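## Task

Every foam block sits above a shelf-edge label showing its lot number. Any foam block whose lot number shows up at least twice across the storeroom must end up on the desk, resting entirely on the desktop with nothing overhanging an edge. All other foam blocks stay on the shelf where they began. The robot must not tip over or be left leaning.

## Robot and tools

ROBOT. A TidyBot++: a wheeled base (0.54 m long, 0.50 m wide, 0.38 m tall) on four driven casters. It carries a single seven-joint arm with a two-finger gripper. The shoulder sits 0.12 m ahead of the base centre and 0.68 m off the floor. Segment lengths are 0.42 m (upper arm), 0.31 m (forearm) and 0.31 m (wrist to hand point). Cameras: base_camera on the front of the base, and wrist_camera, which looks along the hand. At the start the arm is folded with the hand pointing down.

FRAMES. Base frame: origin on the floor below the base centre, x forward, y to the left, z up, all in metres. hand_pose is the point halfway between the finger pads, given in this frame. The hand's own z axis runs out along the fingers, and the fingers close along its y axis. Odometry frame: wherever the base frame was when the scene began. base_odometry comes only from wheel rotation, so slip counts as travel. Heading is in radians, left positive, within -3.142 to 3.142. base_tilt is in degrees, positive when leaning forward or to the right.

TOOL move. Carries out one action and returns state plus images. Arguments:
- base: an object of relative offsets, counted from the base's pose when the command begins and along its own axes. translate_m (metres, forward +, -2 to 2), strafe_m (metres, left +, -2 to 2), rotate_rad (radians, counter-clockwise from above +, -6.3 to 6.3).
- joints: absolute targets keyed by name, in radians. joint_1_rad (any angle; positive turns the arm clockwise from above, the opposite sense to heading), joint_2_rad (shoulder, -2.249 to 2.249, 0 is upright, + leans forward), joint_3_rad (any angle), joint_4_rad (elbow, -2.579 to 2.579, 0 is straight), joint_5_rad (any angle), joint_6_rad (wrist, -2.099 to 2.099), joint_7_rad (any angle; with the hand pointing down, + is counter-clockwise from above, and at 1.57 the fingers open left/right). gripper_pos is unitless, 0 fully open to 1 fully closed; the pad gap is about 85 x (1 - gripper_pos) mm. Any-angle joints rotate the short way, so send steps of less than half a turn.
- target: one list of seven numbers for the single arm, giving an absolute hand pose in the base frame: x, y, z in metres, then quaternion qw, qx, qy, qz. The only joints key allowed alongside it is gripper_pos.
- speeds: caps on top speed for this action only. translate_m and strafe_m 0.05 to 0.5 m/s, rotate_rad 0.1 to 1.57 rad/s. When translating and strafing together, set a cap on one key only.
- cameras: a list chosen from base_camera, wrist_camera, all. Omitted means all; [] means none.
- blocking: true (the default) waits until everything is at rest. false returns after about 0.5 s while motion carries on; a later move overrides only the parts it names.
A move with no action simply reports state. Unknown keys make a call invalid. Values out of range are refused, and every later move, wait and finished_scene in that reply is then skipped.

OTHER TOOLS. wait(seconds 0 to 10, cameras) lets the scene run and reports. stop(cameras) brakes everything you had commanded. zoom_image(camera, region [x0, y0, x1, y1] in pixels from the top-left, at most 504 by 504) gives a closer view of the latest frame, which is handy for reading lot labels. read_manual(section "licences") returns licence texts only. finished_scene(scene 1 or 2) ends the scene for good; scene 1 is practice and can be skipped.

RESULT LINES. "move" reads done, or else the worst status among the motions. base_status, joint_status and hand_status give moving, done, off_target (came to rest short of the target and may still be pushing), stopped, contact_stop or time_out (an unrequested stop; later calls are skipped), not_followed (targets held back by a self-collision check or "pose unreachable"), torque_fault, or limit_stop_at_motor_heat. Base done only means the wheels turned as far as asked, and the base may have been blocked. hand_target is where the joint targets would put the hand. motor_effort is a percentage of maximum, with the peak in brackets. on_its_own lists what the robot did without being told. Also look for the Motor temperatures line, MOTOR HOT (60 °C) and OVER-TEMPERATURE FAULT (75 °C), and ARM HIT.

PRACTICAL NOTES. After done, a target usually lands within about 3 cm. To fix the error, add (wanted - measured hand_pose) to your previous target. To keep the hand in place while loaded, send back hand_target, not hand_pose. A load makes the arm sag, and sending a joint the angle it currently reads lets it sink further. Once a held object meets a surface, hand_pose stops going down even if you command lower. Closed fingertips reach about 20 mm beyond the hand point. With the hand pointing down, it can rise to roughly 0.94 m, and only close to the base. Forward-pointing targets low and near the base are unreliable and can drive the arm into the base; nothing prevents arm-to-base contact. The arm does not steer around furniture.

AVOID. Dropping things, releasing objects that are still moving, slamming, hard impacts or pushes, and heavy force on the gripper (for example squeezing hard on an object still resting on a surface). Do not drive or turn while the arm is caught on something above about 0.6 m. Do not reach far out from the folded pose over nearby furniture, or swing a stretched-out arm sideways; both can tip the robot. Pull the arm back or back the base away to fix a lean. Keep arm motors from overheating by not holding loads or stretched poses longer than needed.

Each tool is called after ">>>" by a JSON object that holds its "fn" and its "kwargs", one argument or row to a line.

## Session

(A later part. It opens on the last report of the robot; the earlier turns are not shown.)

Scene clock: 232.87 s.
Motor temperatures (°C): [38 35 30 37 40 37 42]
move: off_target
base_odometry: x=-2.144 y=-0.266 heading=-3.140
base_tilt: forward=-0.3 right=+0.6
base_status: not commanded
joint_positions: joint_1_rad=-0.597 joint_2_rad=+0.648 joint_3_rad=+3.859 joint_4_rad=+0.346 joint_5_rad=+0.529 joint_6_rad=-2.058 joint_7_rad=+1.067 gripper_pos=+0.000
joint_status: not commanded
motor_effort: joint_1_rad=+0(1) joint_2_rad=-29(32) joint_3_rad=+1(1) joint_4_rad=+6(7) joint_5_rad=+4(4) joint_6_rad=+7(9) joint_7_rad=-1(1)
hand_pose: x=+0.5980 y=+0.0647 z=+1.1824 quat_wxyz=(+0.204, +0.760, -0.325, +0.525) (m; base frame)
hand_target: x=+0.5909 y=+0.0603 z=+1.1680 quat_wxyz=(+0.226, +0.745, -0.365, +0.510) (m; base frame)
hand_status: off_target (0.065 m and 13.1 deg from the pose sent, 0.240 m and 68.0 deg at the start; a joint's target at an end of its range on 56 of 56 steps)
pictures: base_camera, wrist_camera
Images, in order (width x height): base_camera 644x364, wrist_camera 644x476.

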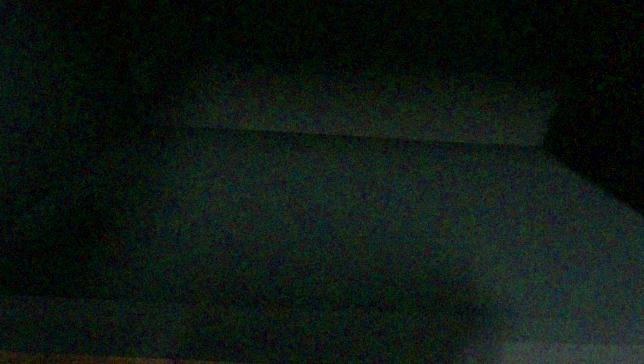

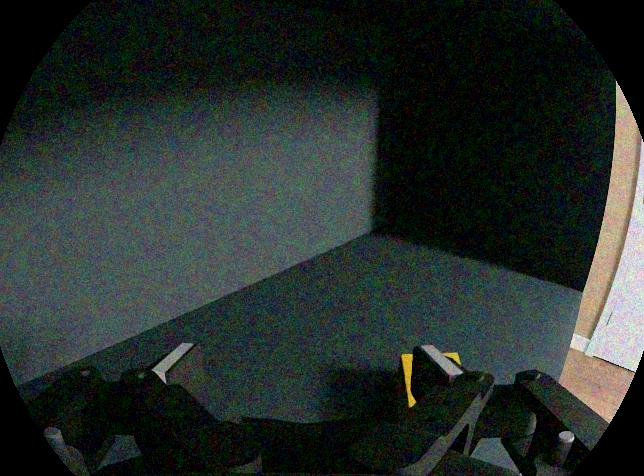

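>>> {"fn": "move", "kwargs": {
  "base": {"translate_m":-0.4},
  "cameras": []
}}

>>> {"fn": "move", "kwargs": {
  "joints": {"joint_1_rad":-0.225,"joint_2_rad":-0.002,"joint_3_rad":3.045,"joint_4_rad":-0.946,"joint_5_rad":0.939,"joint_6_rad":-1.632,"joint_7_rad":0.704}
}}

>>> {"fn": "move", "kwargs": {
  "base": {"strafe_m":0.06,"translate_m":0.27}
}}

Scene clock: 235.33 s.
Motor temperatures (°C): [38 36 30 37 40 37 42]
move: done
base_odometry: x=-1.744 y=-0.265 heading=-3.140
base_tilt: forward=-0.3 right=+0.6
base_status: done
joint_positions: joint_1_rad=-0.605 joint_2_rad=+0.650 joint_3_rad=+3.860 joint_4_rad=+0.341 joint_5_rad=+0.534 joint_6_rad=-2.058 joint_7_rad=+1.066 gripper_pos=+0.000
joint_status: not commanded
motor_effort: joint_1_rad=+0(3) joint_2_rad=-29(33) joint_3_rad=+0(1) joint_4_rad=+6(8) joint_5_rad=+4(5) joint_6_rad=+7(8) joint_7_rad=+0(1)
hand_pose: x=+0.5983 y=+0.0676 z=+1.1809 quat_wxyz=(+0.205, +0.761, -0.324, +0.524) (m; base frame)
hand_target: x=+0.5909 y=+0.0603 z=+1.1680 quat_wxyz=(+0.226, +0.745, -0.365, +0.510) (m; base frame)
hand_status: not commanded
pictures: none
No camera images: "cameras" was empty.

Scene clock: 237.87 s.
Motor temperatures (°C): [38 36 30 37 40 37 42]
move: done
base_odometry: x=-1.744 y=-0.265 heading=-3.140
base_tilt: forward=-0.3 right=+0.6
base_status: not commanded
joint_positions: joint_1_rad=-0.245 joint_2_rad=+0.007 joint_3_rad=+3.062 joint_4_rad=-0.916 joint_5_rad=+0.871 joint_6_rad=-1.688 joint_7_rad=+0.749 gripper_pos=+0.000
joint_status: all done
motor_effort: joint_1_rad=+0(3) joint_2_rad=-16(31) joint_3_rad=+0(3) joint_4_rad=+15(16) joint_5_rad=+6(7) joint_6_rad=+5(8) joint_7_rad=+0(1)
hand_pose: x=+0.5202 y=-0.1134 z=+1.1111 quat_wxyz=(+0.200, +0.809, -0.368, +0.412) (m; base frame)
hand_target: x=+0.5252 y=-0.1276 z=+1.1270 quat_wxyz=(+0.214, +0.784, -0.377, +0.445) (m; base frame)
hand_status: not commanded
pictures: base_camera, wrist_camera
Images, in order (width x height): base_camera 644x364, wrist_camera 644x476.

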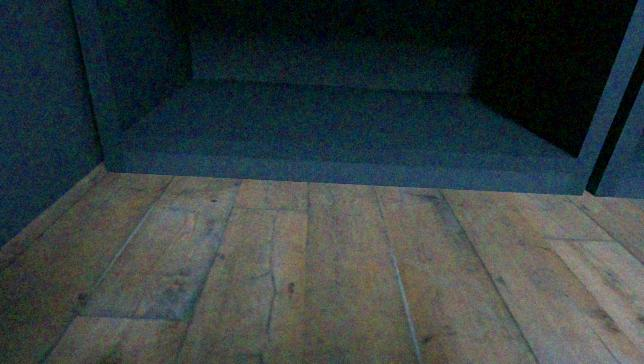

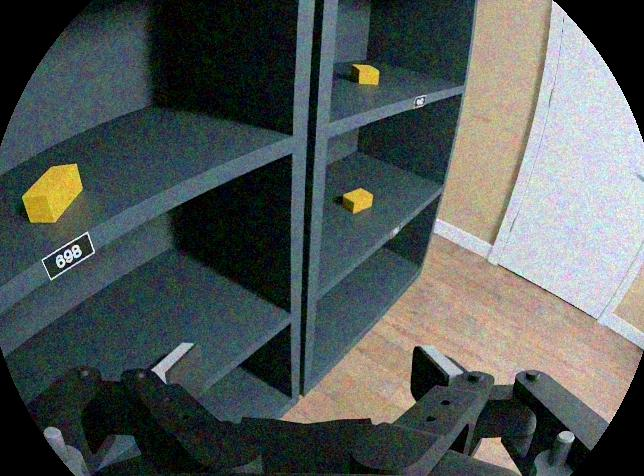

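Scene clock: 239.77 s.
Motor temperatures (°C): [38 36 30 37 40 37 42]
move: done
base_odometry: x=-2.014 y=-0.326 heading=-3.139
base_tilt: forward=-0.3 right=+0.6
base_status: done
joint_positions: joint_1_rad=-0.241 joint_2_rad=+0.000 joint_3_rad=+3.058 joint_4_rad=-0.921 joint_5_rad=+0.877 joint_6_rad=-1.681 joint_7_rad=+0.747 gripper_pos=+0.000
joint_status: not commanded
motor_effort: joint_1_rad=+0(1) joint_2_rad=-15(20) joint_3_rad=+0(1) joint_4_rad=+16(17) joint_5_rad=+6(7) joint_6_rad=+5(6) joint_7_rad=+0(1)
hand_pose: x=+0.5184 y=-0.1152 z=+1.1147 quat_wxyz=(+0.200, +0.807, -0.368, +0.417) (m; base frame)
hand_target: x=+0.5252 y=-0.1276 z=+1.1270 quat_wxyz=(+0.214, +0.784, -0.377, +0.445) (m; base frame)
hand_status: not commanded
pictures: base_camera, wrist_camera
Images, in order (width x height): base_camera 644x364, wrist_camera 644x476.

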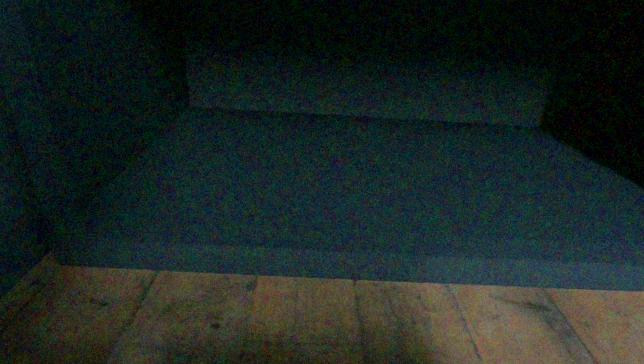

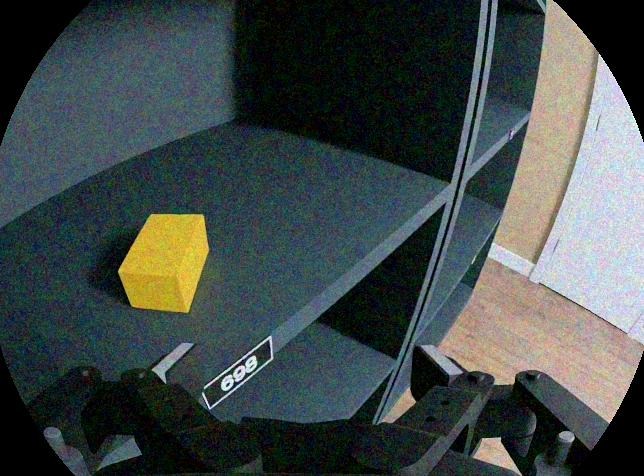

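>>> {"fn": "move", "kwargs": {
  "base": {"translate_m":0.1},
  "cameras": []
}}

>>> {"fn": "move", "kwargs": {
  "target": [0.575, -0.04, 1.10, 0.231, 0.768, -0.400, 0.4435]
}}

Scene clock: 242.47 s.
Motor temperatures (°C): [38 36 30 37 40 37 42]
move: done
base_odometry: x=-2.114 y=-0.326 heading=-3.139
base_tilt: forward=-0.3 right=+0.6
base_status: done
joint_positions: joint_1_rad=-0.241 joint_2_rad=-0.001 joint_3_rad=+3.058 joint_4_rad=-0.921 joint_5_rad=+0.877 joint_6_rad=-1.679 joint_7_rad=+0.747 gripper_pos=+0.000
joint_status: not commanded
motor_effort: joint_1_rad=-1(1) joint_2_rad=-15(19) joint_3_rad=+0(1) joint_4_rad=+15(17) joint_5_rad=+6(7) joint_6_rad=+5(6) joint_7_rad=+0(1)
hand_pose: x=+0.5189 y=-0.1151 z=+1.1148 quat_wxyz=(+0.200, +0.806, -0.368, +0.418) (m; base frame)
hand_target: x=+0.5252 y=-0.1276 z=+1.1270 quat_wxyz=(+0.214, +0.784, -0.377, +0.445) (m; base frame)
hand_status: not commanded
pictures: none
No camera images: "cameras" was empty.

Scene clock: 244.10 s.
Motor temperatures (°C): [38 36 30 37 40 37 42]
move: done
base_odometry: x=-2.114 y=-0.326 heading=-3.139
base_tilt: forward=-0.3 right=+0.6
base_status: not commanded
joint_positions: joint_1_rad=-0.627 joint_2_rad=+0.176 joint_3_rad=+3.284 joint_4_rad=-0.859 joint_5_rad=+0.966 joint_6_rad=-1.700 joint_7_rad=+0.566 gripper_pos=+0.000
joint_status: not commanded
motor_effort: joint_1_rad=+0(1) joint_2_rad=-21(23) joint_3_rad=+1(2) joint_4_rad=+16(17) joint_5_rad=+7(8) joint_6_rad=+4(6) joint_7_rad=+0(1)
hand_pose: x=+0.5861 y=-0.0272 z=+1.0914 quat_wxyz=(+0.207, +0.795, -0.366, +0.438) (m; base frame)
hand_target: x=+0.5750 y=-0.0400 z=+1.1000 quat_wxyz=(+0.231, +0.768, -0.400, +0.444) (m; base frame)
hand_status: done (0.019 m and 5.7 deg from the pose sent, 0.095 m and 7.4 deg at the start)
pictures: base_camera, wrist_camera
Images, in order (width x height): base_camera 644x364, wrist_camera 644x476.

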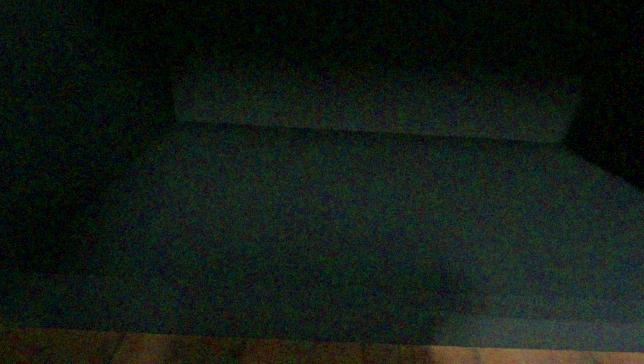

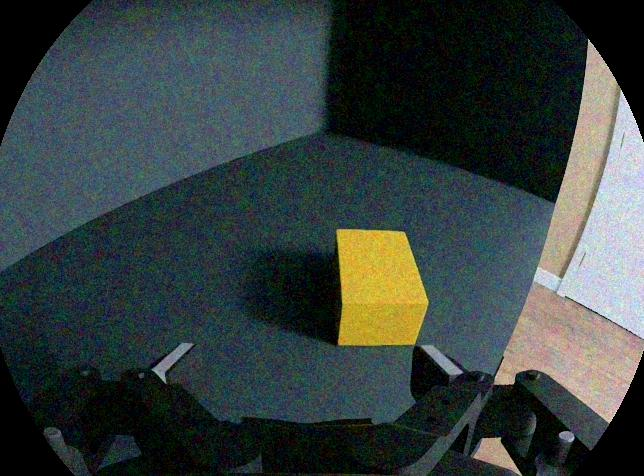

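>>> {"fn": "move", "kwargs": {
  "target": [0.545, -0.065, 1.045, 0.231, 0.768, -0.400, 0.4435]
}}

Scene clock: 245.90 s.
Motor temperatures (°C): [38 36 30 37 40 37 42]
move: done
base_odometry: x=-2.114 y=-0.326 heading=-3.139
base_tilt: forward=-0.3 right=+0.6
base_status: not commanded
joint_positions: joint_1_rad=-0.384 joint_2_rad=+0.047 joint_3_rad=+2.995 joint_4_rad=-1.183 joint_5_rad=+0.990 joint_6_rad=-1.700 joint_7_rad=+0.364 gripper_pos=+0.000
joint_status: not commanded
motor_effort: joint_1_rad=+0(1) joint_2_rad=-18(22) joint_3_rad=+0(1) joint_4_rad=+16(17) joint_5_rad=+8(8) joint_6_rad=+2(4) joint_7_rad=+0(0)
hand_pose: x=+0.5373 y=-0.0549 z=+1.0322 quat_wxyz=(+0.225, +0.790, -0.396, +0.410) (m; base frame)
hand_target: x=+0.5450 y=-0.0650 z=+1.0450 quat_wxyz=(+0.231, +0.768, -0.400, +0.444) (m; base frame)
hand_status: done (0.018 m and 4.7 deg from the pose sent, 0.073 m and 5.7 deg at the start)
pictures: base_camera, wrist_camera
Images, in order (width x height): base_camera 644x364, wrist_camera 644x476.

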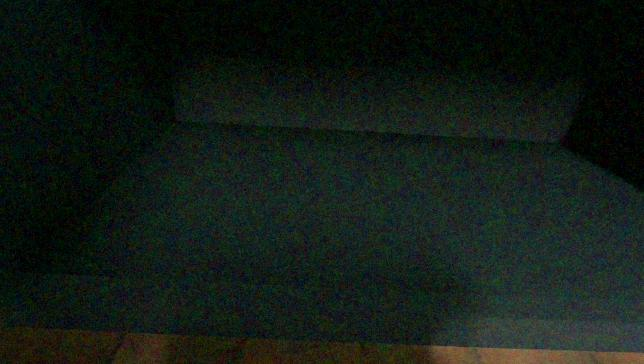

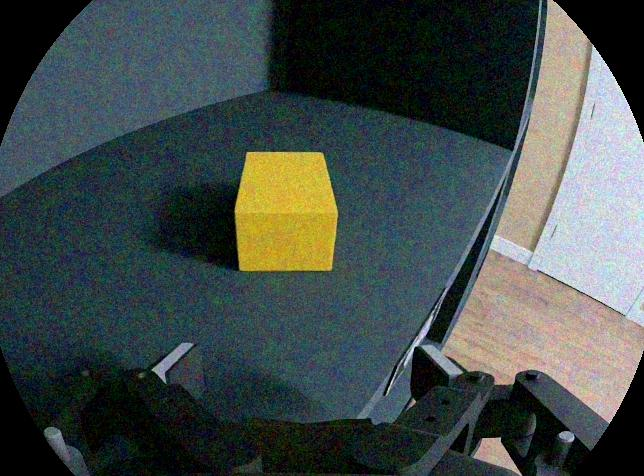

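>>> {"fn": "move", "kwargs": {
  "target": [0.555, -0.058, 1.075, 0.231, 0.768, -0.400, 0.4435],
  "cameras": []
}}

>>> {"fn": "move", "kwargs": {
  "target": [0.595, -0.115, 1.072, 0.231, 0.768, -0.400, 0.4435]
}}

Scene clock: 247.30 s.
Motor temperatures (°C): [38 36 30 37 40 37 42]
move: done
base_odometry: x=-2.114 y=-0.326 heading=-3.139
base_tilt: forward=-0.3 right=+0.6
base_status: not commanded
joint_positions: joint_1_rad=-0.459 joint_2_rad=+0.068 joint_3_rad=+3.073 joint_4_rad=-1.065 joint_5_rad=+1.001 joint_6_rad=-1.700 joint_7_rad=+0.377 gripper_pos=+0.000
joint_status: not commanded
motor_effort: joint_1_rad=-1(1) joint_2_rad=-18(20) joint_3_rad=+0(1) joint_4_rad=+16(17) joint_5_rad=+7(8) joint_6_rad=+3(4) joint_7_rad=+0(0)
hand_pose: x=+0.5498 y=-0.0507 z=+1.0659 quat_wxyz=(+0.197, +0.776, -0.411, +0.436) (m; base frame)
hand_target: x=+0.5550 y=-0.0580 z=+1.0750 quat_wxyz=(+0.231, +0.768, -0.400, +0.444) (m; base frame)
hand_status: done (0.013 m and 4.3 deg from the pose sent, 0.046 m and 4.7 deg at the start)
pictures: none
No camera images: "cameras" was empty.

Scene clock: 248.30 s.
Motor temperatures (°C): [38 36 30 37 40 37 42]
move: done
base_odometry: x=-2.114 y=-0.326 heading=-3.139
base_tilt: forward=-0.3 right=+0.6
base_status: not commanded
joint_positions: joint_1_rad=-0.388 joint_2_rad=+0.096 joint_3_rad=+3.213 joint_4_rad=-1.047 joint_5_rad=+1.001 joint_6_rad=-1.589 joint_7_rad=+0.469 gripper_pos=+0.000
joint_status: not commanded
motor_effort: joint_1_rad=+0(2) joint_2_rad=-19(20) joint_3_rad=+1(2) joint_4_rad=+17(17) joint_5_rad=+8(8) joint_6_rad=+3(4) joint_7_rad=+0(0)
hand_pose: x=+0.5719 y=-0.1231 z=+1.0774 quat_wxyz=(+0.241, +0.752, -0.425, +0.442) (m; base frame)
hand_target: x=+0.5950 y=-0.1150 z=+1.0720 quat_wxyz=(+0.231, +0.768, -0.400, +0.444) (m; base frame)
hand_status: done (0.025 m and 3.6 deg from the pose sent, 0.079 m and 4.3 deg at the start)
pictures: base_camera, wrist_camera
Images, in order (width x height): base_camera 644x364, wrist_camera 644x476.

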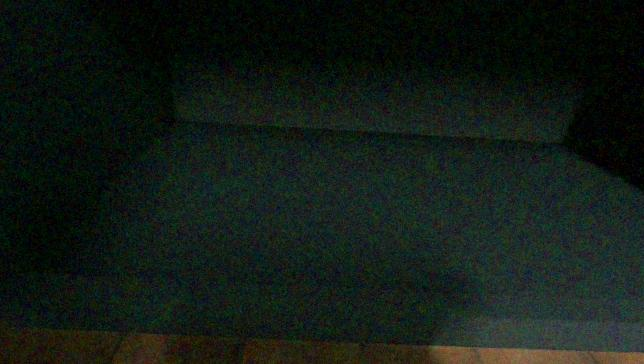

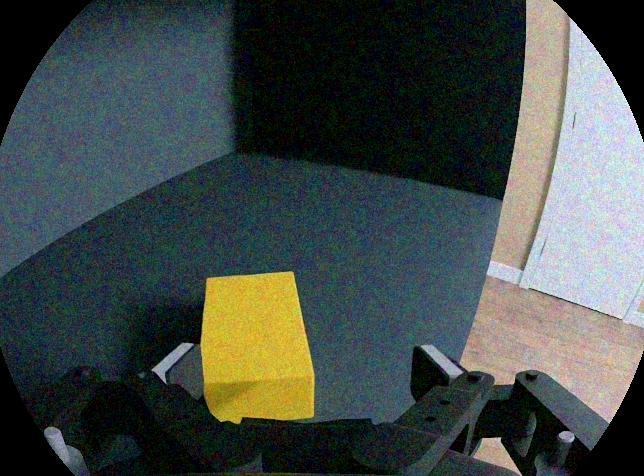

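>>> {"fn": "move", "kwargs": {
  "target": [0.62, -0.098, 1.07, 0.231, 0.768, -0.400, 0.4435]
}}

Scene clock: 249.50 s.
Motor temperatures (°C): [38 36 30 37 40 37 42]
move: done
base_odometry: x=-2.114 y=-0.326 heading=-3.139
base_tilt: forward=-0.3 right=+0.6
base_status: not commanded
joint_positions: joint_1_rad=-0.455 joint_2_rad=+0.173 joint_3_rad=+3.320 joint_4_rad=-0.966 joint_5_rad=+1.000 joint_6_rad=-1.588 joint_7_rad=+0.482 gripper_pos=+0.000
joint_status: not commanded
motor_effort: joint_1_rad=+0(1) joint_2_rad=-21(24) joint_3_rad=+1(2) joint_4_rad=+17(18) joint_5_rad=+8(8) joint_6_rad=+4(4) joint_7_rad=+0(1)
hand_pose: x=+0.5955 y=-0.1219 z=+1.0813 quat_wxyz=(+0.256, +0.741, -0.432, +0.446) (m; base frame)
hand_target: x=+0.6200 y=-0.0980 z=+1.0700 quat_wxyz=(+0.231, +0.768, -0.400, +0.444) (m; base frame)
hand_status: done (0.036 m and 5.6 deg from the pose sent, 0.055 m and 3.6 deg at the start)
pictures: base_camera, wrist_camera
Images, in order (width x height): base_camera 644x364, wrist_camera 644x476.

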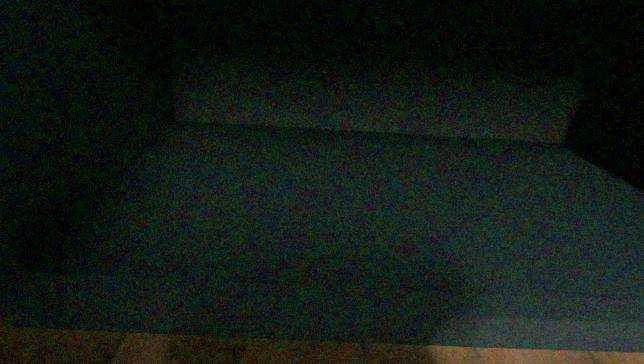

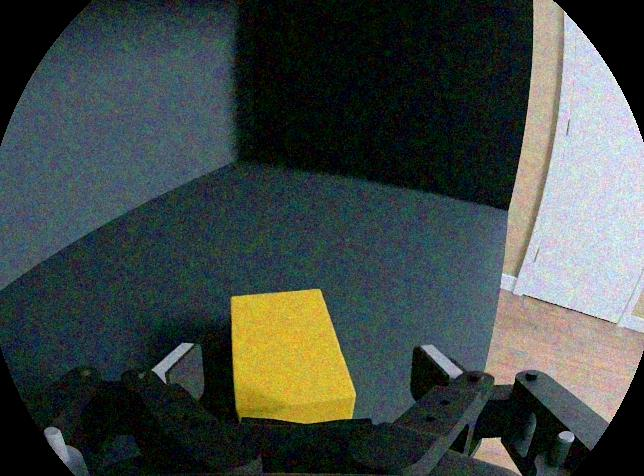

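>>> {"fn": "move", "kwargs": {
  "target": [0.654, -0.14, 1.04, 0.231, 0.768, -0.400, 0.4435]
}}

Scene clock: 252.70 s.
Motor temperatures (°C): [38 36 30 37 40 37 42]
move: done
base_odometry: x=-2.114 y=-0.326 heading=-3.139
base_tilt: forward=-0.3 right=+0.6
base_status: not commanded
joint_positions: joint_1_rad=-0.395 joint_2_rad=+0.197 joint_3_rad=+3.393 joint_4_rad=-0.999 joint_5_rad=+0.929 joint_6_rad=-1.426 joint_7_rad=+0.487 gripper_pos=+0.000
joint_status: not commanded
motor_effort: joint_1_rad=+0(2) joint_2_rad=-23(25) joint_3_rad=+2(2) joint_4_rad=+18(19) joint_5_rad=+8(8) joint_6_rad=+4(5) joint_7_rad=+0(0)
hand_pose: x=+0.6319 y=-0.1529 z=+1.0682 quat_wxyz=(+0.245, +0.739, -0.427, +0.460) (m; base frame)
hand_target: x=+0.6540 y=-0.1400 z=+1.0400 quat_wxyz=(+0.231, +0.768, -0.400, +0.444) (m; base frame)
hand_status: done (0.038 m and 5.1 deg from the pose sent, 0.074 m and 5.6 deg at the start)
pictures: base_camera, wrist_camera
Images, in order (width x height): base_camera 644x364, wrist_camera 644x476.

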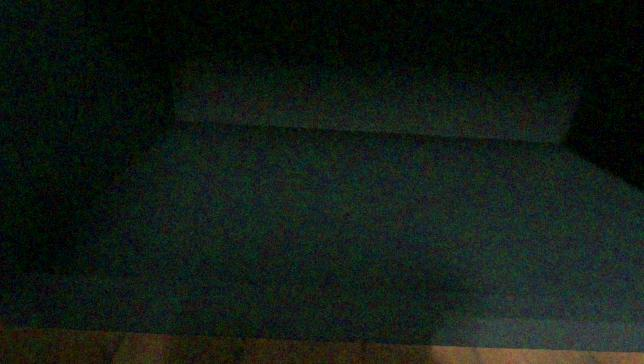

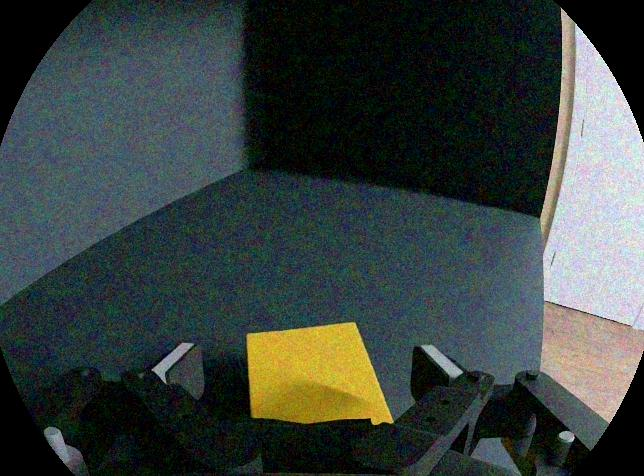

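>>> {"fn": "move", "kwargs": {
  "target": [0.650, -0.14, 1.01, 0.231, 0.768, -0.400, 0.4435]
}}

Scene clock: 253.90 s.
Motor temperatures (°C): [38 36 30 37 40 37 42]
move: done
base_odometry: x=-2.114 y=-0.326 heading=-3.139
base_tilt: forward=-0.3 right=+0.6
base_status: not commanded
joint_positions: joint_1_rad=-0.380 joint_2_rad=+0.192 joint_3_rad=+3.360 joint_4_rad=-1.135 joint_5_rad=+0.929 joint_6_rad=-1.375 joint_7_rad=+0.463 gripper_pos=+0.000
joint_status: not commanded
motor_effort: joint_1_rad=-1(1) joint_2_rad=-23(25) joint_3_rad=+2(2) joint_4_rad=+18(20) joint_5_rad=+8(8) joint_6_rad=+3(4) joint_7_rad=+0(1)
hand_pose: x=+0.6393 y=-0.1455 z=+1.0195 quat_wxyz=(+0.257, +0.765, -0.398, +0.436) (m; base frame)
hand_target: x=+0.6500 y=-0.1400 z=+1.0100 quat_wxyz=(+0.231, +0.768, -0.400, +0.444) (m; base frame)
hand_status: done (0.015 m and 3.2 deg from the pose sent, 0.062 m and 5.1 deg at the start)
pictures: base_camera, wrist_camera
Images, in order (width x height): base_camera 644x364, wrist_camera 644x476.

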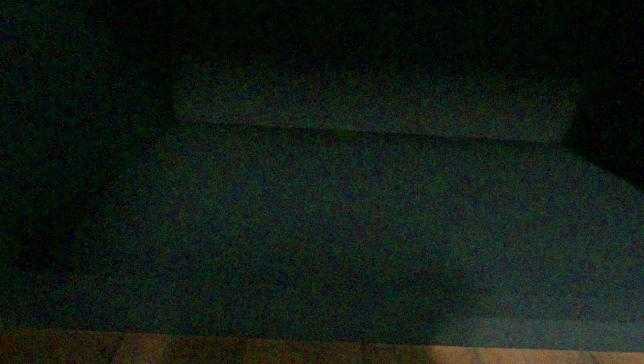

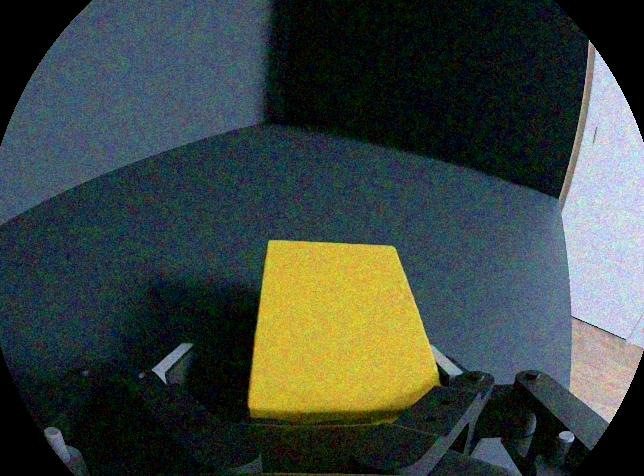

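>>> {"fn": "move", "kwargs": {
  "target": [0.637, -0.151, 1.018, 0.231, 0.768, -0.400, 0.4435]
}}

Scene clock: 254.90 s.
Motor temperatures (°C): [38 36 30 37 40 37 42]
move: done
base_odometry: x=-2.114 y=-0.326 heading=-3.139
base_tilt: forward=-0.3 right=+0.6
base_status: not commanded
joint_positions: joint_1_rad=-0.332 joint_2_rad=+0.154 joint_3_rad=+3.317 joint_4_rad=-1.147 joint_5_rad=+0.929 joint_6_rad=-1.375 joint_7_rad=+0.463 gripper_pos=+0.000
joint_status: not commanded
motor_effort: joint_1_rad=-1(2) joint_2_rad=-23(25) joint_3_rad=+1(2) joint_4_rad=+18(19) joint_5_rad=+8(8) joint_6_rad=+4(4) joint_7_rad=+0(1)
hand_pose: x=+0.6259 y=-0.1563 z=+1.0284 quat_wxyz=(+0.248, +0.761, -0.407, +0.439) (m; base frame)
hand_target: x=+0.6370 y=-0.1510 z=+1.0180 quat_wxyz=(+0.231, +0.768, -0.400, +0.444) (m; base frame)
hand_status: done (0.016 m and 2.3 deg from the pose sent, 0.006 m and 3.2 deg at the start)
pictures: base_camera, wrist_camera
Images, in order (width x height): base_camera 644x364, wrist_camera 644x476.

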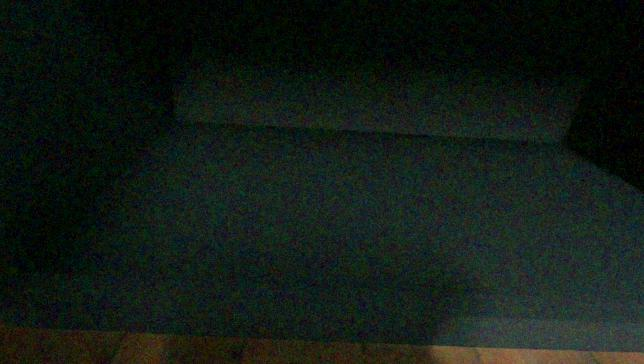

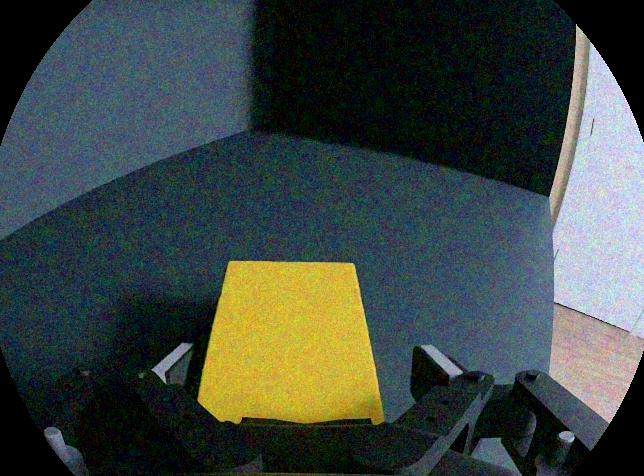

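>>> {"fn": "move", "kwargs": {
  "joints": {"gripper_pos":1}
}}

>>> {"fn": "move", "kwargs": {
  "target": [0.620, -0.14, 1.095, 0.231, 0.768, -0.400, 0.4435],
  "cameras": ["wrist_camera"]
}}

>>> {"fn": "move", "kwargs": {
  "base": {"translate_m":-0.4},
  "cameras": ["wrist_camera"]
}}

Scene clock: 256.17 s.
Motor temperatures (°C): [38 36 30 37 40 37 42]
move: off_target
base_odometry: x=-2.113 y=-0.326 heading=-3.139
base_tilt: forward=-0.3 right=+0.6
base_status: not commanded
joint_positions: joint_1_rad=-0.331 joint_2_rad=+0.151 joint_3_rad=+3.317 joint_4_rad=-1.149 joint_5_rad=+0.929 joint_6_rad=-1.373 joint_7_rad=+0.463 gripper_pos=+0.390
joint_status: gripper_pos off_target (ended at +0.390, target +1.000)
motor_effort: joint_1_rad=-1(1) joint_2_rad=-22(23) joint_3_rad=+1(2) joint_4_rad=+18(19) joint_5_rad=+7(8) joint_6_rad=+3(4) joint_7_rad=+0(1)
hand_pose: x=+0.6254 y=-0.1566 z=+1.0291 quat_wxyz=(+0.247, +0.761, -0.407, +0.440) (m; base frame)
hand_target: x=+0.6370 y=-0.1510 z=+1.0180 quat_wxyz=(+0.231, +0.768, -0.400, +0.444) (m; base frame)
hand_status: not commanded
pictures: base_camera, wrist_camera
Images, in order (width x height): base_camera 644x364, wrist_camera 644x476.

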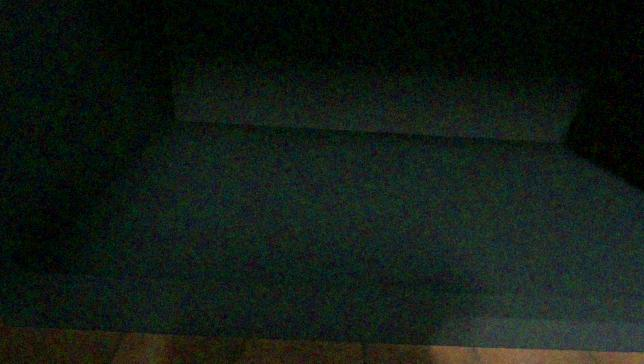

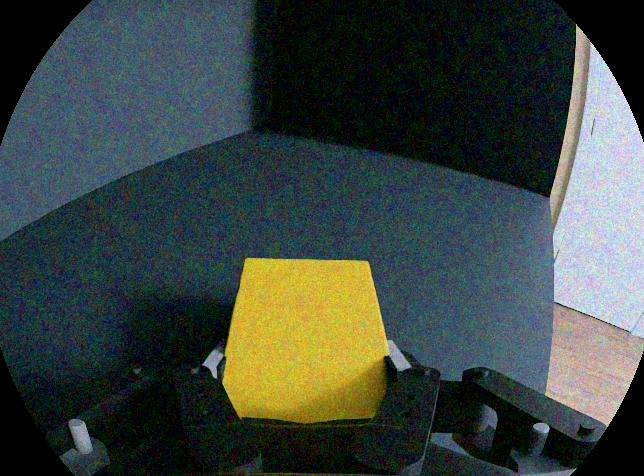

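Scene clock: 257.80 s.
Motor temperatures (°C): [38 36 30 37 40 37 42]
move: done
base_odometry: x=-2.113 y=-0.326 heading=-3.139
base_tilt: forward=-0.3 right=+0.6
base_status: not commanded
joint_positions: joint_1_rad=-0.374 joint_2_rad=+0.170 joint_3_rad=+3.376 joint_4_rad=-0.873 joint_5_rad=+0.924 joint_6_rad=-1.456 joint_7_rad=+0.620 gripper_pos=+0.390
joint_status: not commanded
motor_effort: joint_1_rad=-1(1) joint_2_rad=-21(24) joint_3_rad=+1(2) joint_4_rad=+17(20) joint_5_rad=+7(8) joint_6_rad=+4(6) joint_7_rad=-1(1)
hand_pose: x=+0.6151 y=-0.1590 z=+1.1227 quat_wxyz=(+0.238, +0.738, -0.410, +0.480) (m; base frame)
hand_target: x=+0.6200 y=-0.1400 z=+1.0950 quat_wxyz=(+0.231, +0.768, -0.400, +0.444) (m; base frame)
hand_status: done (0.034 m and 5.6 deg from the pose sent, 0.068 m and 2.2 deg at the start)
pictures: wrist_camera
Images, in order (width x height): wrist_camera 644x476.

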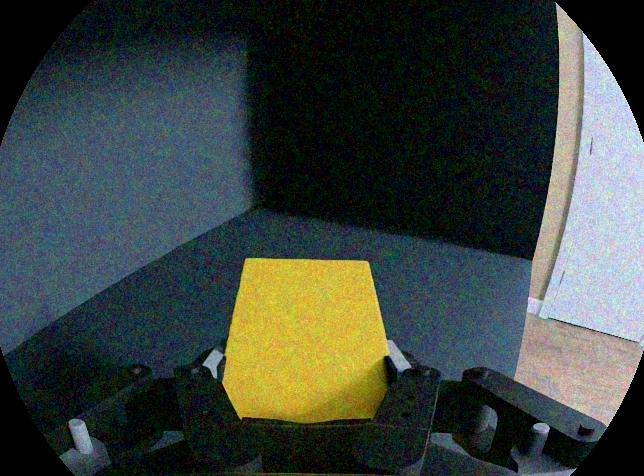

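Scene clock: 260.07 s.
Motor temperatures (°C): [38 36 30 37 40 37 42]
move: done
base_odometry: x=-1.713 y=-0.325 heading=-3.139
base_tilt: forward=-0.3 right=+0.6
base_status: done
joint_positions: joint_1_rad=-0.380 joint_2_rad=+0.180 joint_3_rad=+3.380 joint_4_rad=-0.870 joint_5_rad=+0.919 joint_6_rad=-1.462 joint_7_rad=+0.621 gripper_pos=+0.390
joint_status: not commanded
motor_effort: joint_1_rad=+0(4) joint_2_rad=-21(25) joint_3_rad=+2(3) joint_4_rad=+17(18) joint_5_rad=+7(8) joint_6_rad=+5(6) joint_7_rad=+0(1)
hand_pose: x=+0.6182 y=-0.1558 z=+1.1176 quat_wxyz=(+0.239, +0.741, -0.409, +0.475) (m; base frame)
hand_target: x=+0.6200 y=-0.1400 z=+1.0950 quat_wxyz=(+0.231, +0.768, -0.400, +0.444) (m; base frame)
hand_status: not commanded
pictures: wrist_camera
Images, in order (width x height): wrist_camera 644x476.

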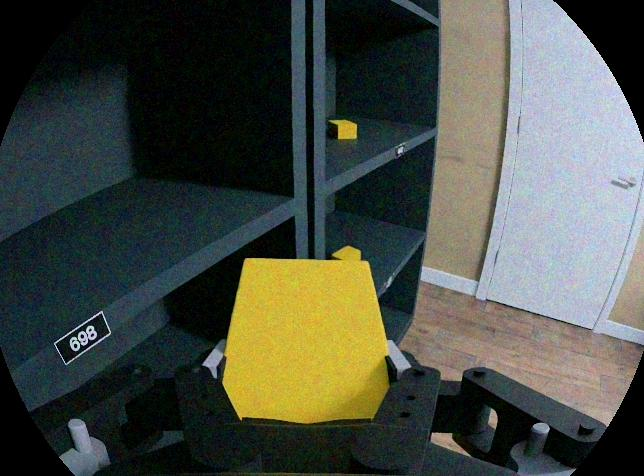

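>>> {"fn": "move", "kwargs": {
  "target": [0.42, 0, 1.0, 0, 0.866, 0, 0.5],
  "base": {"translate_m":-1.3},
  "cameras": []
}}

>>> {"fn": "move", "kwargs": {
  "base": {"rotate_rad":-1.57}
}}

Scene clock: 264.57 s.
Motor temperatures (°C): [38 36 30 37 40 37 42]
move: done
base_odometry: x=-0.413 y=-0.323 heading=-3.139
base_tilt: forward=-0.4 right=+0.6
base_status: done
joint_positions: joint_1_rad=-0.022 joint_2_rad=-0.635 joint_3_rad=+3.162 joint_4_rad=-1.733 joint_5_rad=+0.070 joint_6_rad=-1.029 joint_7_rad=+1.530 gripper_pos=+0.390
joint_status: not commanded
motor_effort: joint_1_rad=-1(1) joint_2_rad=+2(26) joint_3_rad=+0(2) joint_4_rad=+21(21) joint_5_rad=+1(8) joint_6_rad=+7(8) joint_7_rad=-1(1)
hand_pose: x=+0.4137 y=-0.0194 z=+0.9996 quat_wxyz=(+0.019, +0.874, -0.017, +0.486) (m; base frame)
hand_target: x=+0.4200 y=+0.0000 z=+1.0000 quat_wxyz=(+0.000, +0.866, +0.000, +0.500) (m; base frame)
hand_status: done (0.020 m and 3.4 deg from the pose sent, 0.278 m and 56.8 deg at the start)
pictures: none
No camera images: "cameras" was empty.

Scene clock: 269.20 s.
Motor temperatures (°C): [38 36 30 37 40 37 42]
move: time_out
base_odometry: x=-0.414 y=-0.320 heading=+2.475
base_tilt: forward=-0.4 right=+0.6
base_status: rotate_rad time_out (by the wheels' count: -0.669 of -1.570)
joint_positions: joint_1_rad=-0.011 joint_2_rad=-0.636 joint_3_rad=+3.151 joint_4_rad=-1.735 joint_5_rad=+0.056 joint_6_rad=-1.027 joint_7_rad=+1.531 gripper_pos=+0.390
joint_status: not commanded
motor_effort: joint_1_rad=+0(5) joint_2_rad=+2(5) joint_3_rad=+0(9) joint_4_rad=+20(21) joint_5_rad=+1(4) joint_6_rad=+7(8) joint_7_rad=+0(1)
hand_pose: x=+0.4135 y=-0.0145 z=+0.9996 quat_wxyz=(+0.015, +0.873, -0.016, +0.487) (m; base frame)
hand_target: x=+0.4200 y=+0.0000 z=+1.0000 quat_wxyz=(+0.000, +0.866, +0.000, +0.500) (m; base frame)
hand_status: not commanded
pictures: base_camera, wrist_camera
Images, in order (width x height): base_camera 644x364, wrist_camera 644x476.

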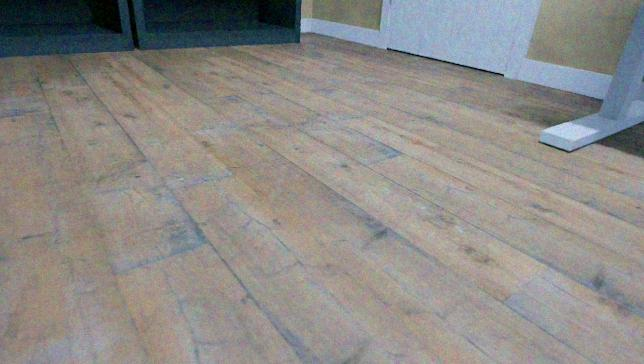

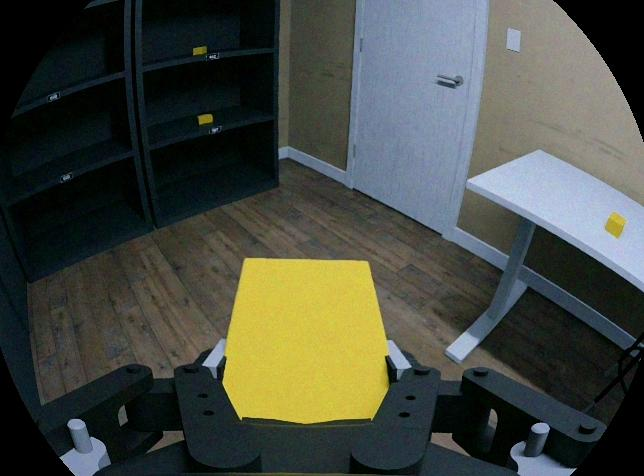

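>>> {"fn": "move", "kwargs": {
  "base": {"strafe_m":-0.25},
  "cameras": []
}}

>>> {"fn": "move", "kwargs": {
  "base": {"rotate_rad":-0.9}
}}

Scene clock: 270.97 s.
Motor temperatures (°C): [38 36 30 37 40 37 42]
move: done
base_odometry: x=-0.259 y=-0.123 heading=+2.474
base_tilt: forward=-0.3 right=+0.6
base_status: done
joint_positions: joint_1_rad=-0.011 joint_2_rad=-0.636 joint_3_rad=+3.152 joint_4_rad=-1.735 joint_5_rad=+0.056 joint_6_rad=-1.027 joint_7_rad=+1.531 gripper_pos=+0.390
joint_status: not commanded
motor_effort: joint_1_rad=+0(1) joint_2_rad=+2(3) joint_3_rad=+0(3) joint_4_rad=+20(21) joint_5_rad=+1(2) joint_6_rad=+8(8) joint_7_rad=+0(1)
hand_pose: x=+0.4135 y=-0.0145 z=+0.9996 quat_wxyz=(+0.015, +0.873, -0.017, +0.487) (m; base frame)
hand_target: x=+0.4200 y=+0.0000 z=+1.0000 quat_wxyz=(+0.000, +0.866, +0.000, +0.500) (m; base frame)
hand_status: not commanded
pictures: none
No camera images: "cameras" was empty.

Scene clock: 272.77 s.
Motor temperatures (°C): [38 36 30 37 40 37 42]
move: done
base_odometry: x=-0.259 y=-0.123 heading=+1.575
base_tilt: forward=-0.3 right=+0.6
base_status: done
joint_positions: joint_1_rad=-0.011 joint_2_rad=-0.636 joint_3_rad=+3.152 joint_4_rad=-1.735 joint_5_rad=+0.056 joint_6_rad=-1.027 joint_7_rad=+1.531 gripper_pos=+0.390
joint_status: not commanded
motor_effort: joint_1_rad=+0(1) joint_2_rad=+3(4) joint_3_rad=+0(2) joint_4_rad=+20(21) joint_5_rad=+1(2) joint_6_rad=+8(9) joint_7_rad=+0(1)
hand_pose: x=+0.4135 y=-0.0145 z=+0.9996 quat_wxyz=(+0.015, +0.873, -0.017, +0.487) (m; base frame)
hand_target: x=+0.4200 y=+0.0000 z=+1.0000 quat_wxyz=(+0.000, +0.866, +0.000, +0.500) (m; base frame)
hand_status: not commanded
pictures: base_camera, wrist_camera
Images, in order (width x height): base_camera 644x364, wrist_camera 644x476.

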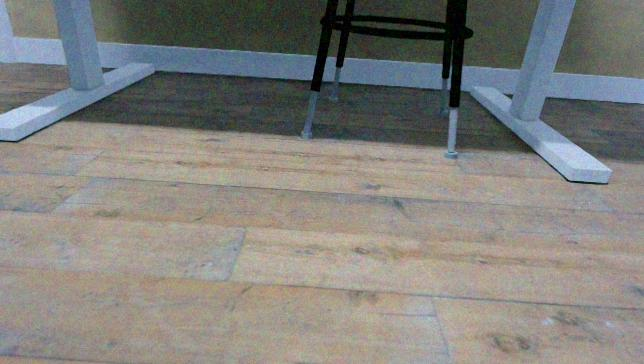

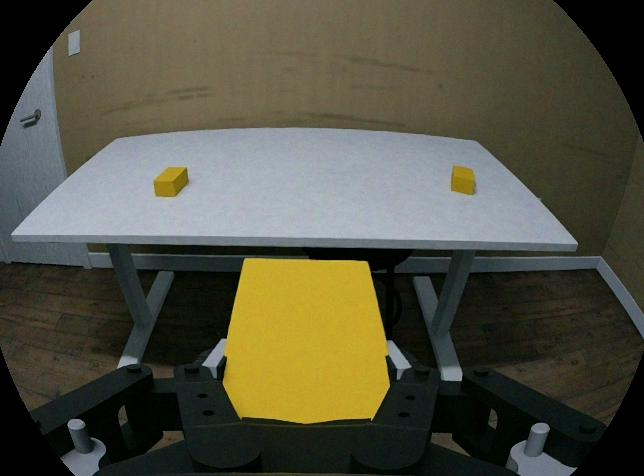

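>>> {"fn": "move", "kwargs": {
  "base": {"translate_m":0.33},
  "cameras": []
}}

>>> {"fn": "move", "kwargs": {
  "target": [0.78, 0, 0.86, 0, 0.887, 0, 0.462],
  "cameras": ["wrist_camera"]
}}

>>> {"fn": "move", "kwargs": {
  "target": [0.80, 0, 0.78, 0, 0.887, 0, 0.462],
  "cameras": ["wrist_camera"]
}}

>>> {"fn": "move", "kwargs": {
  "target": [0.80, 0, 0.76, 0, 0.887, 0, 0.462],
  "cameras": []
}}

>>> {"fn": "move", "kwargs": {
  "target": [0.80, 0, 0.748, 0, 0.887, 0, 0.462],
  "cameras": []
}}

>>> {"fn": "move", "kwargs": {
  "target": [0.80, 0, 0.737, 0, 0.887, 0, 0.462],
  "cameras": ["wrist_camera"]
}}

Scene clock: 275.10 s.
Motor temperatures (°C): [38 36 30 37 40 37 42]
move: done
base_odometry: x=-0.260 y=+0.207 heading=+1.574
base_tilt: forward=-0.3 right=+0.6
base_status: done
joint_positions: joint_1_rad=-0.011 joint_2_rad=-0.634 joint_3_rad=+3.152 joint_4_rad=-1.735 joint_5_rad=+0.056 joint_6_rad=-1.025 joint_7_rad=+1.531 gripper_pos=+0.390
joint_status: not commanded
motor_effort: joint_1_rad=-1(1) joint_2_rad=+2(7) joint_3_rad=+1(1) joint_4_rad=+20(21) joint_5_rad=+1(1) joint_6_rad=+7(9) joint_7_rad=+0(1)
hand_pose: x=+0.4146 y=-0.0145 z=+0.9990 quat_wxyz=(+0.015, +0.874, -0.016, +0.486) (m; base frame)
hand_target: x=+0.4200 y=+0.0000 z=+1.0000 quat_wxyz=(+0.000, +0.866, +0.000, +0.500) (m; base frame)
hand_status: not commanded
pictures: none
No camera images: "cameras" was empty.

Scene clock: 277.27 s.
Motor temperatures (°C): [38 36 30 37 40 37 42]
move: done
base_odometry: x=-0.260 y=+0.207 heading=+1.574
base_tilt: forward=-0.3 right=+0.6
base_status: not commanded
joint_positions: joint_1_rad=-0.011 joint_2_rad=+0.211 joint_3_rad=+3.152 joint_4_rad=-1.527 joint_5_rad=+0.052 joint_6_rad=-0.500 joint_7_rad=+1.545 gripper_pos=+0.390
joint_status: not commanded
motor_effort: joint_1_rad=+0(1) joint_2_rad=-28(30) joint_3_rad=+0(1) joint_4_rad=+21(23) joint_5_rad=+1(1) joint_6_rad=+7(8) joint_7_rad=-1(1)
hand_pose: x=+0.7618 y=-0.0053 z=+0.8480 quat_wxyz=(+0.016, +0.900, +0.004, +0.436) (m; base frame)
hand_target: x=+0.7800 y=+0.0000 z=+0.8600 quat_wxyz=(+0.000, +0.887, +0.000, +0.462) (m; base frame)
hand_status: done (0.022 m and 3.8 deg from the pose sent, 0.391 m and 4.1 deg at the start)
pictures: wrist_camera
Images, in order (width x height): wrist_camera 644x476.

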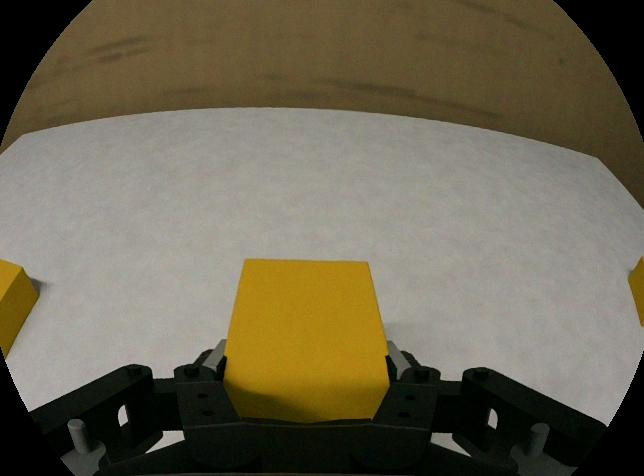

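Scene clock: 278.63 s.
Motor temperatures (°C): [38 36 30 37 40 37 42]
move: done
base_odometry: x=-0.260 y=+0.207 heading=+1.574
base_tilt: forward=-0.3 right=+0.6
base_status: not commanded
joint_positions: joint_1_rad=-0.011 joint_2_rad=+0.317 joint_3_rad=+3.152 joint_4_rad=-1.618 joint_5_rad=+0.052 joint_6_rad=-0.270 joint_7_rad=+1.545 gripper_pos=+0.390
joint_status: not commanded
motor_effort: joint_1_rad=+0(1) joint_2_rad=-31(35) joint_3_rad=+0(0) joint_4_rad=+21(23) joint_5_rad=+1(1) joint_6_rad=+7(8) joint_7_rad=+0(1)
hand_pose: x=+0.7948 y=-0.0016 z=+0.7849 quat_wxyz=(+0.013, +0.892, +0.009, +0.451) (m; base frame)
hand_target: x=+0.8000 y=+0.0000 z=+0.7800 quat_wxyz=(+0.000, +0.887, +0.000, +0.462) (m; base frame)
hand_status: done (0.007 m and 2.2 deg from the pose sent, 0.078 m and 3.8 deg at the start)
pictures: wrist_camera
Images, in order (width x height): wrist_camera 644x476.

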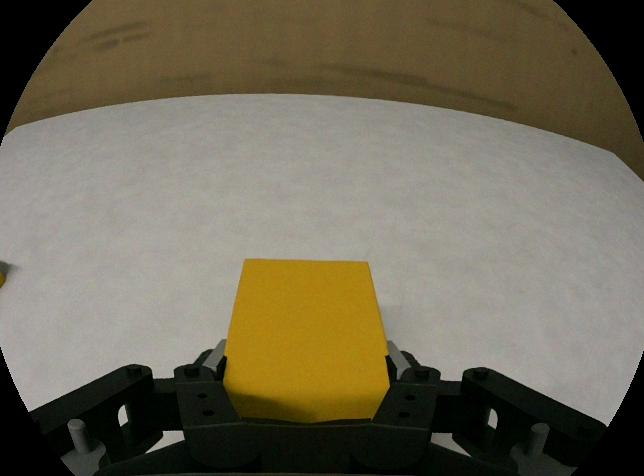

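Scene clock: 279.37 s.
Motor temperatures (°C): [38 36 30 37 40 37 42]
move: done
base_odometry: x=-0.260 y=+0.207 heading=+1.574
base_tilt: forward=-0.3 right=+0.6
base_status: not commanded
joint_positions: joint_1_rad=-0.011 joint_2_rad=+0.325 joint_3_rad=+3.152 joint_4_rad=-1.653 joint_5_rad=+0.052 joint_6_rad=-0.205 joint_7_rad=+1.545 gripper_pos=+0.390
joint_status: not commanded
motor_effort: joint_1_rad=+0(1) joint_2_rad=-32(32) joint_3_rad=+0(0) joint_4_rad=+20(21) joint_5_rad=+1(1) joint_6_rad=+7(8) joint_7_rad=+0(1)
hand_pose: x=+0.7968 y=-0.0006 z=+0.7770 quat_wxyz=(+0.011, +0.887, +0.010, +0.461) (m; base frame)
hand_target: x=+0.8000 y=+0.0000 z=+0.7600 quat_wxyz=(+0.000, +0.887, +0.000, +0.462) (m; base frame)
hand_status: done (0.017 m and 1.7 deg from the pose sent, 0.025 m and 2.2 deg at the start)
pictures: none
No camera images: "cameras" was empty.

Scene clock: 280.07 s.
Motor temperatures (°C): [38 36 30 37 40 37 42]
move: done
base_odometry: x=-0.260 y=+0.207 heading=+1.574
base_tilt: forward=-0.3 right=+0.6
base_status: not commanded
joint_positions: joint_1_rad=-0.011 joint_2_rad=+0.336 joint_3_rad=+3.152 joint_4_rad=-1.675 joint_5_rad=+0.052 joint_6_rad=-0.167 joint_7_rad=+1.545 gripper_pos=+0.390
joint_status: not commanded
motor_effort: joint_1_rad=+0(1) joint_2_rad=-31(32) joint_3_rad=+0(0) joint_4_rad=+20(21) joint_5_rad=+1(1) joint_6_rad=+8(8) joint_7_rad=-1(1)
hand_pose: x=+0.7978 y=+0.0000 z=+0.7676 quat_wxyz=(+0.011, +0.886, +0.010, +0.463) (m; base frame)
hand_target: x=+0.8000 y=+0.0000 z=+0.7480 quat_wxyz=(+0.000, +0.887, +0.000, +0.462) (m; base frame)
hand_status: done (0.020 m and 1.7 deg from the pose sent, 0.029 m and 1.7 deg at the start)
pictures: none
No camera images: "cameras" was empty.

Scene clock: 280.67 s.
Motor temperatures (°C): [38 36 30 37 40 37 42]
move: done
base_odometry: x=-0.260 y=+0.207 heading=+1.574
base_tilt: forward=-0.3 right=+0.6
base_status: not commanded
joint_positions: joint_1_rad=-0.011 joint_2_rad=+0.341 joint_3_rad=+3.151 joint_4_rad=-1.692 joint_5_rad=+0.052 joint_6_rad=-0.131 joint_7_rad=+1.545 gripper_pos=+0.390
joint_status: not commanded
motor_effort: joint_1_rad=-1(1) joint_2_rad=-30(31) joint_3_rad=+0(0) joint_4_rad=+19(20) joint_5_rad=+1(1) joint_6_rad=+7(8) joint_7_rad=+0(1)
hand_pose: x=+0.7993 y=+0.0004 z=+0.7643 quat_wxyz=(+0.010, +0.883, +0.011, +0.470) (m; base frame)
hand_target: x=+0.8000 y=+0.0000 z=+0.7370 quat_wxyz=(+0.000, +0.887, +0.000, +0.462) (m; base frame)
hand_status: done (0.027 m and 2.0 deg from the pose sent, 0.031 m and 1.7 deg at the start)
pictures: wrist_camera
Images, in order (width x height): wrist_camera 644x476.

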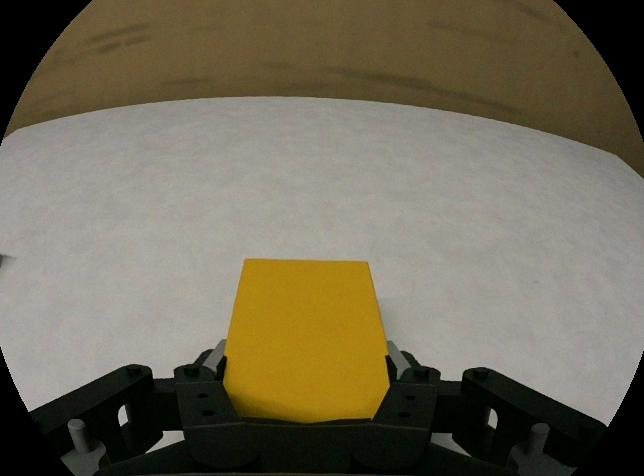

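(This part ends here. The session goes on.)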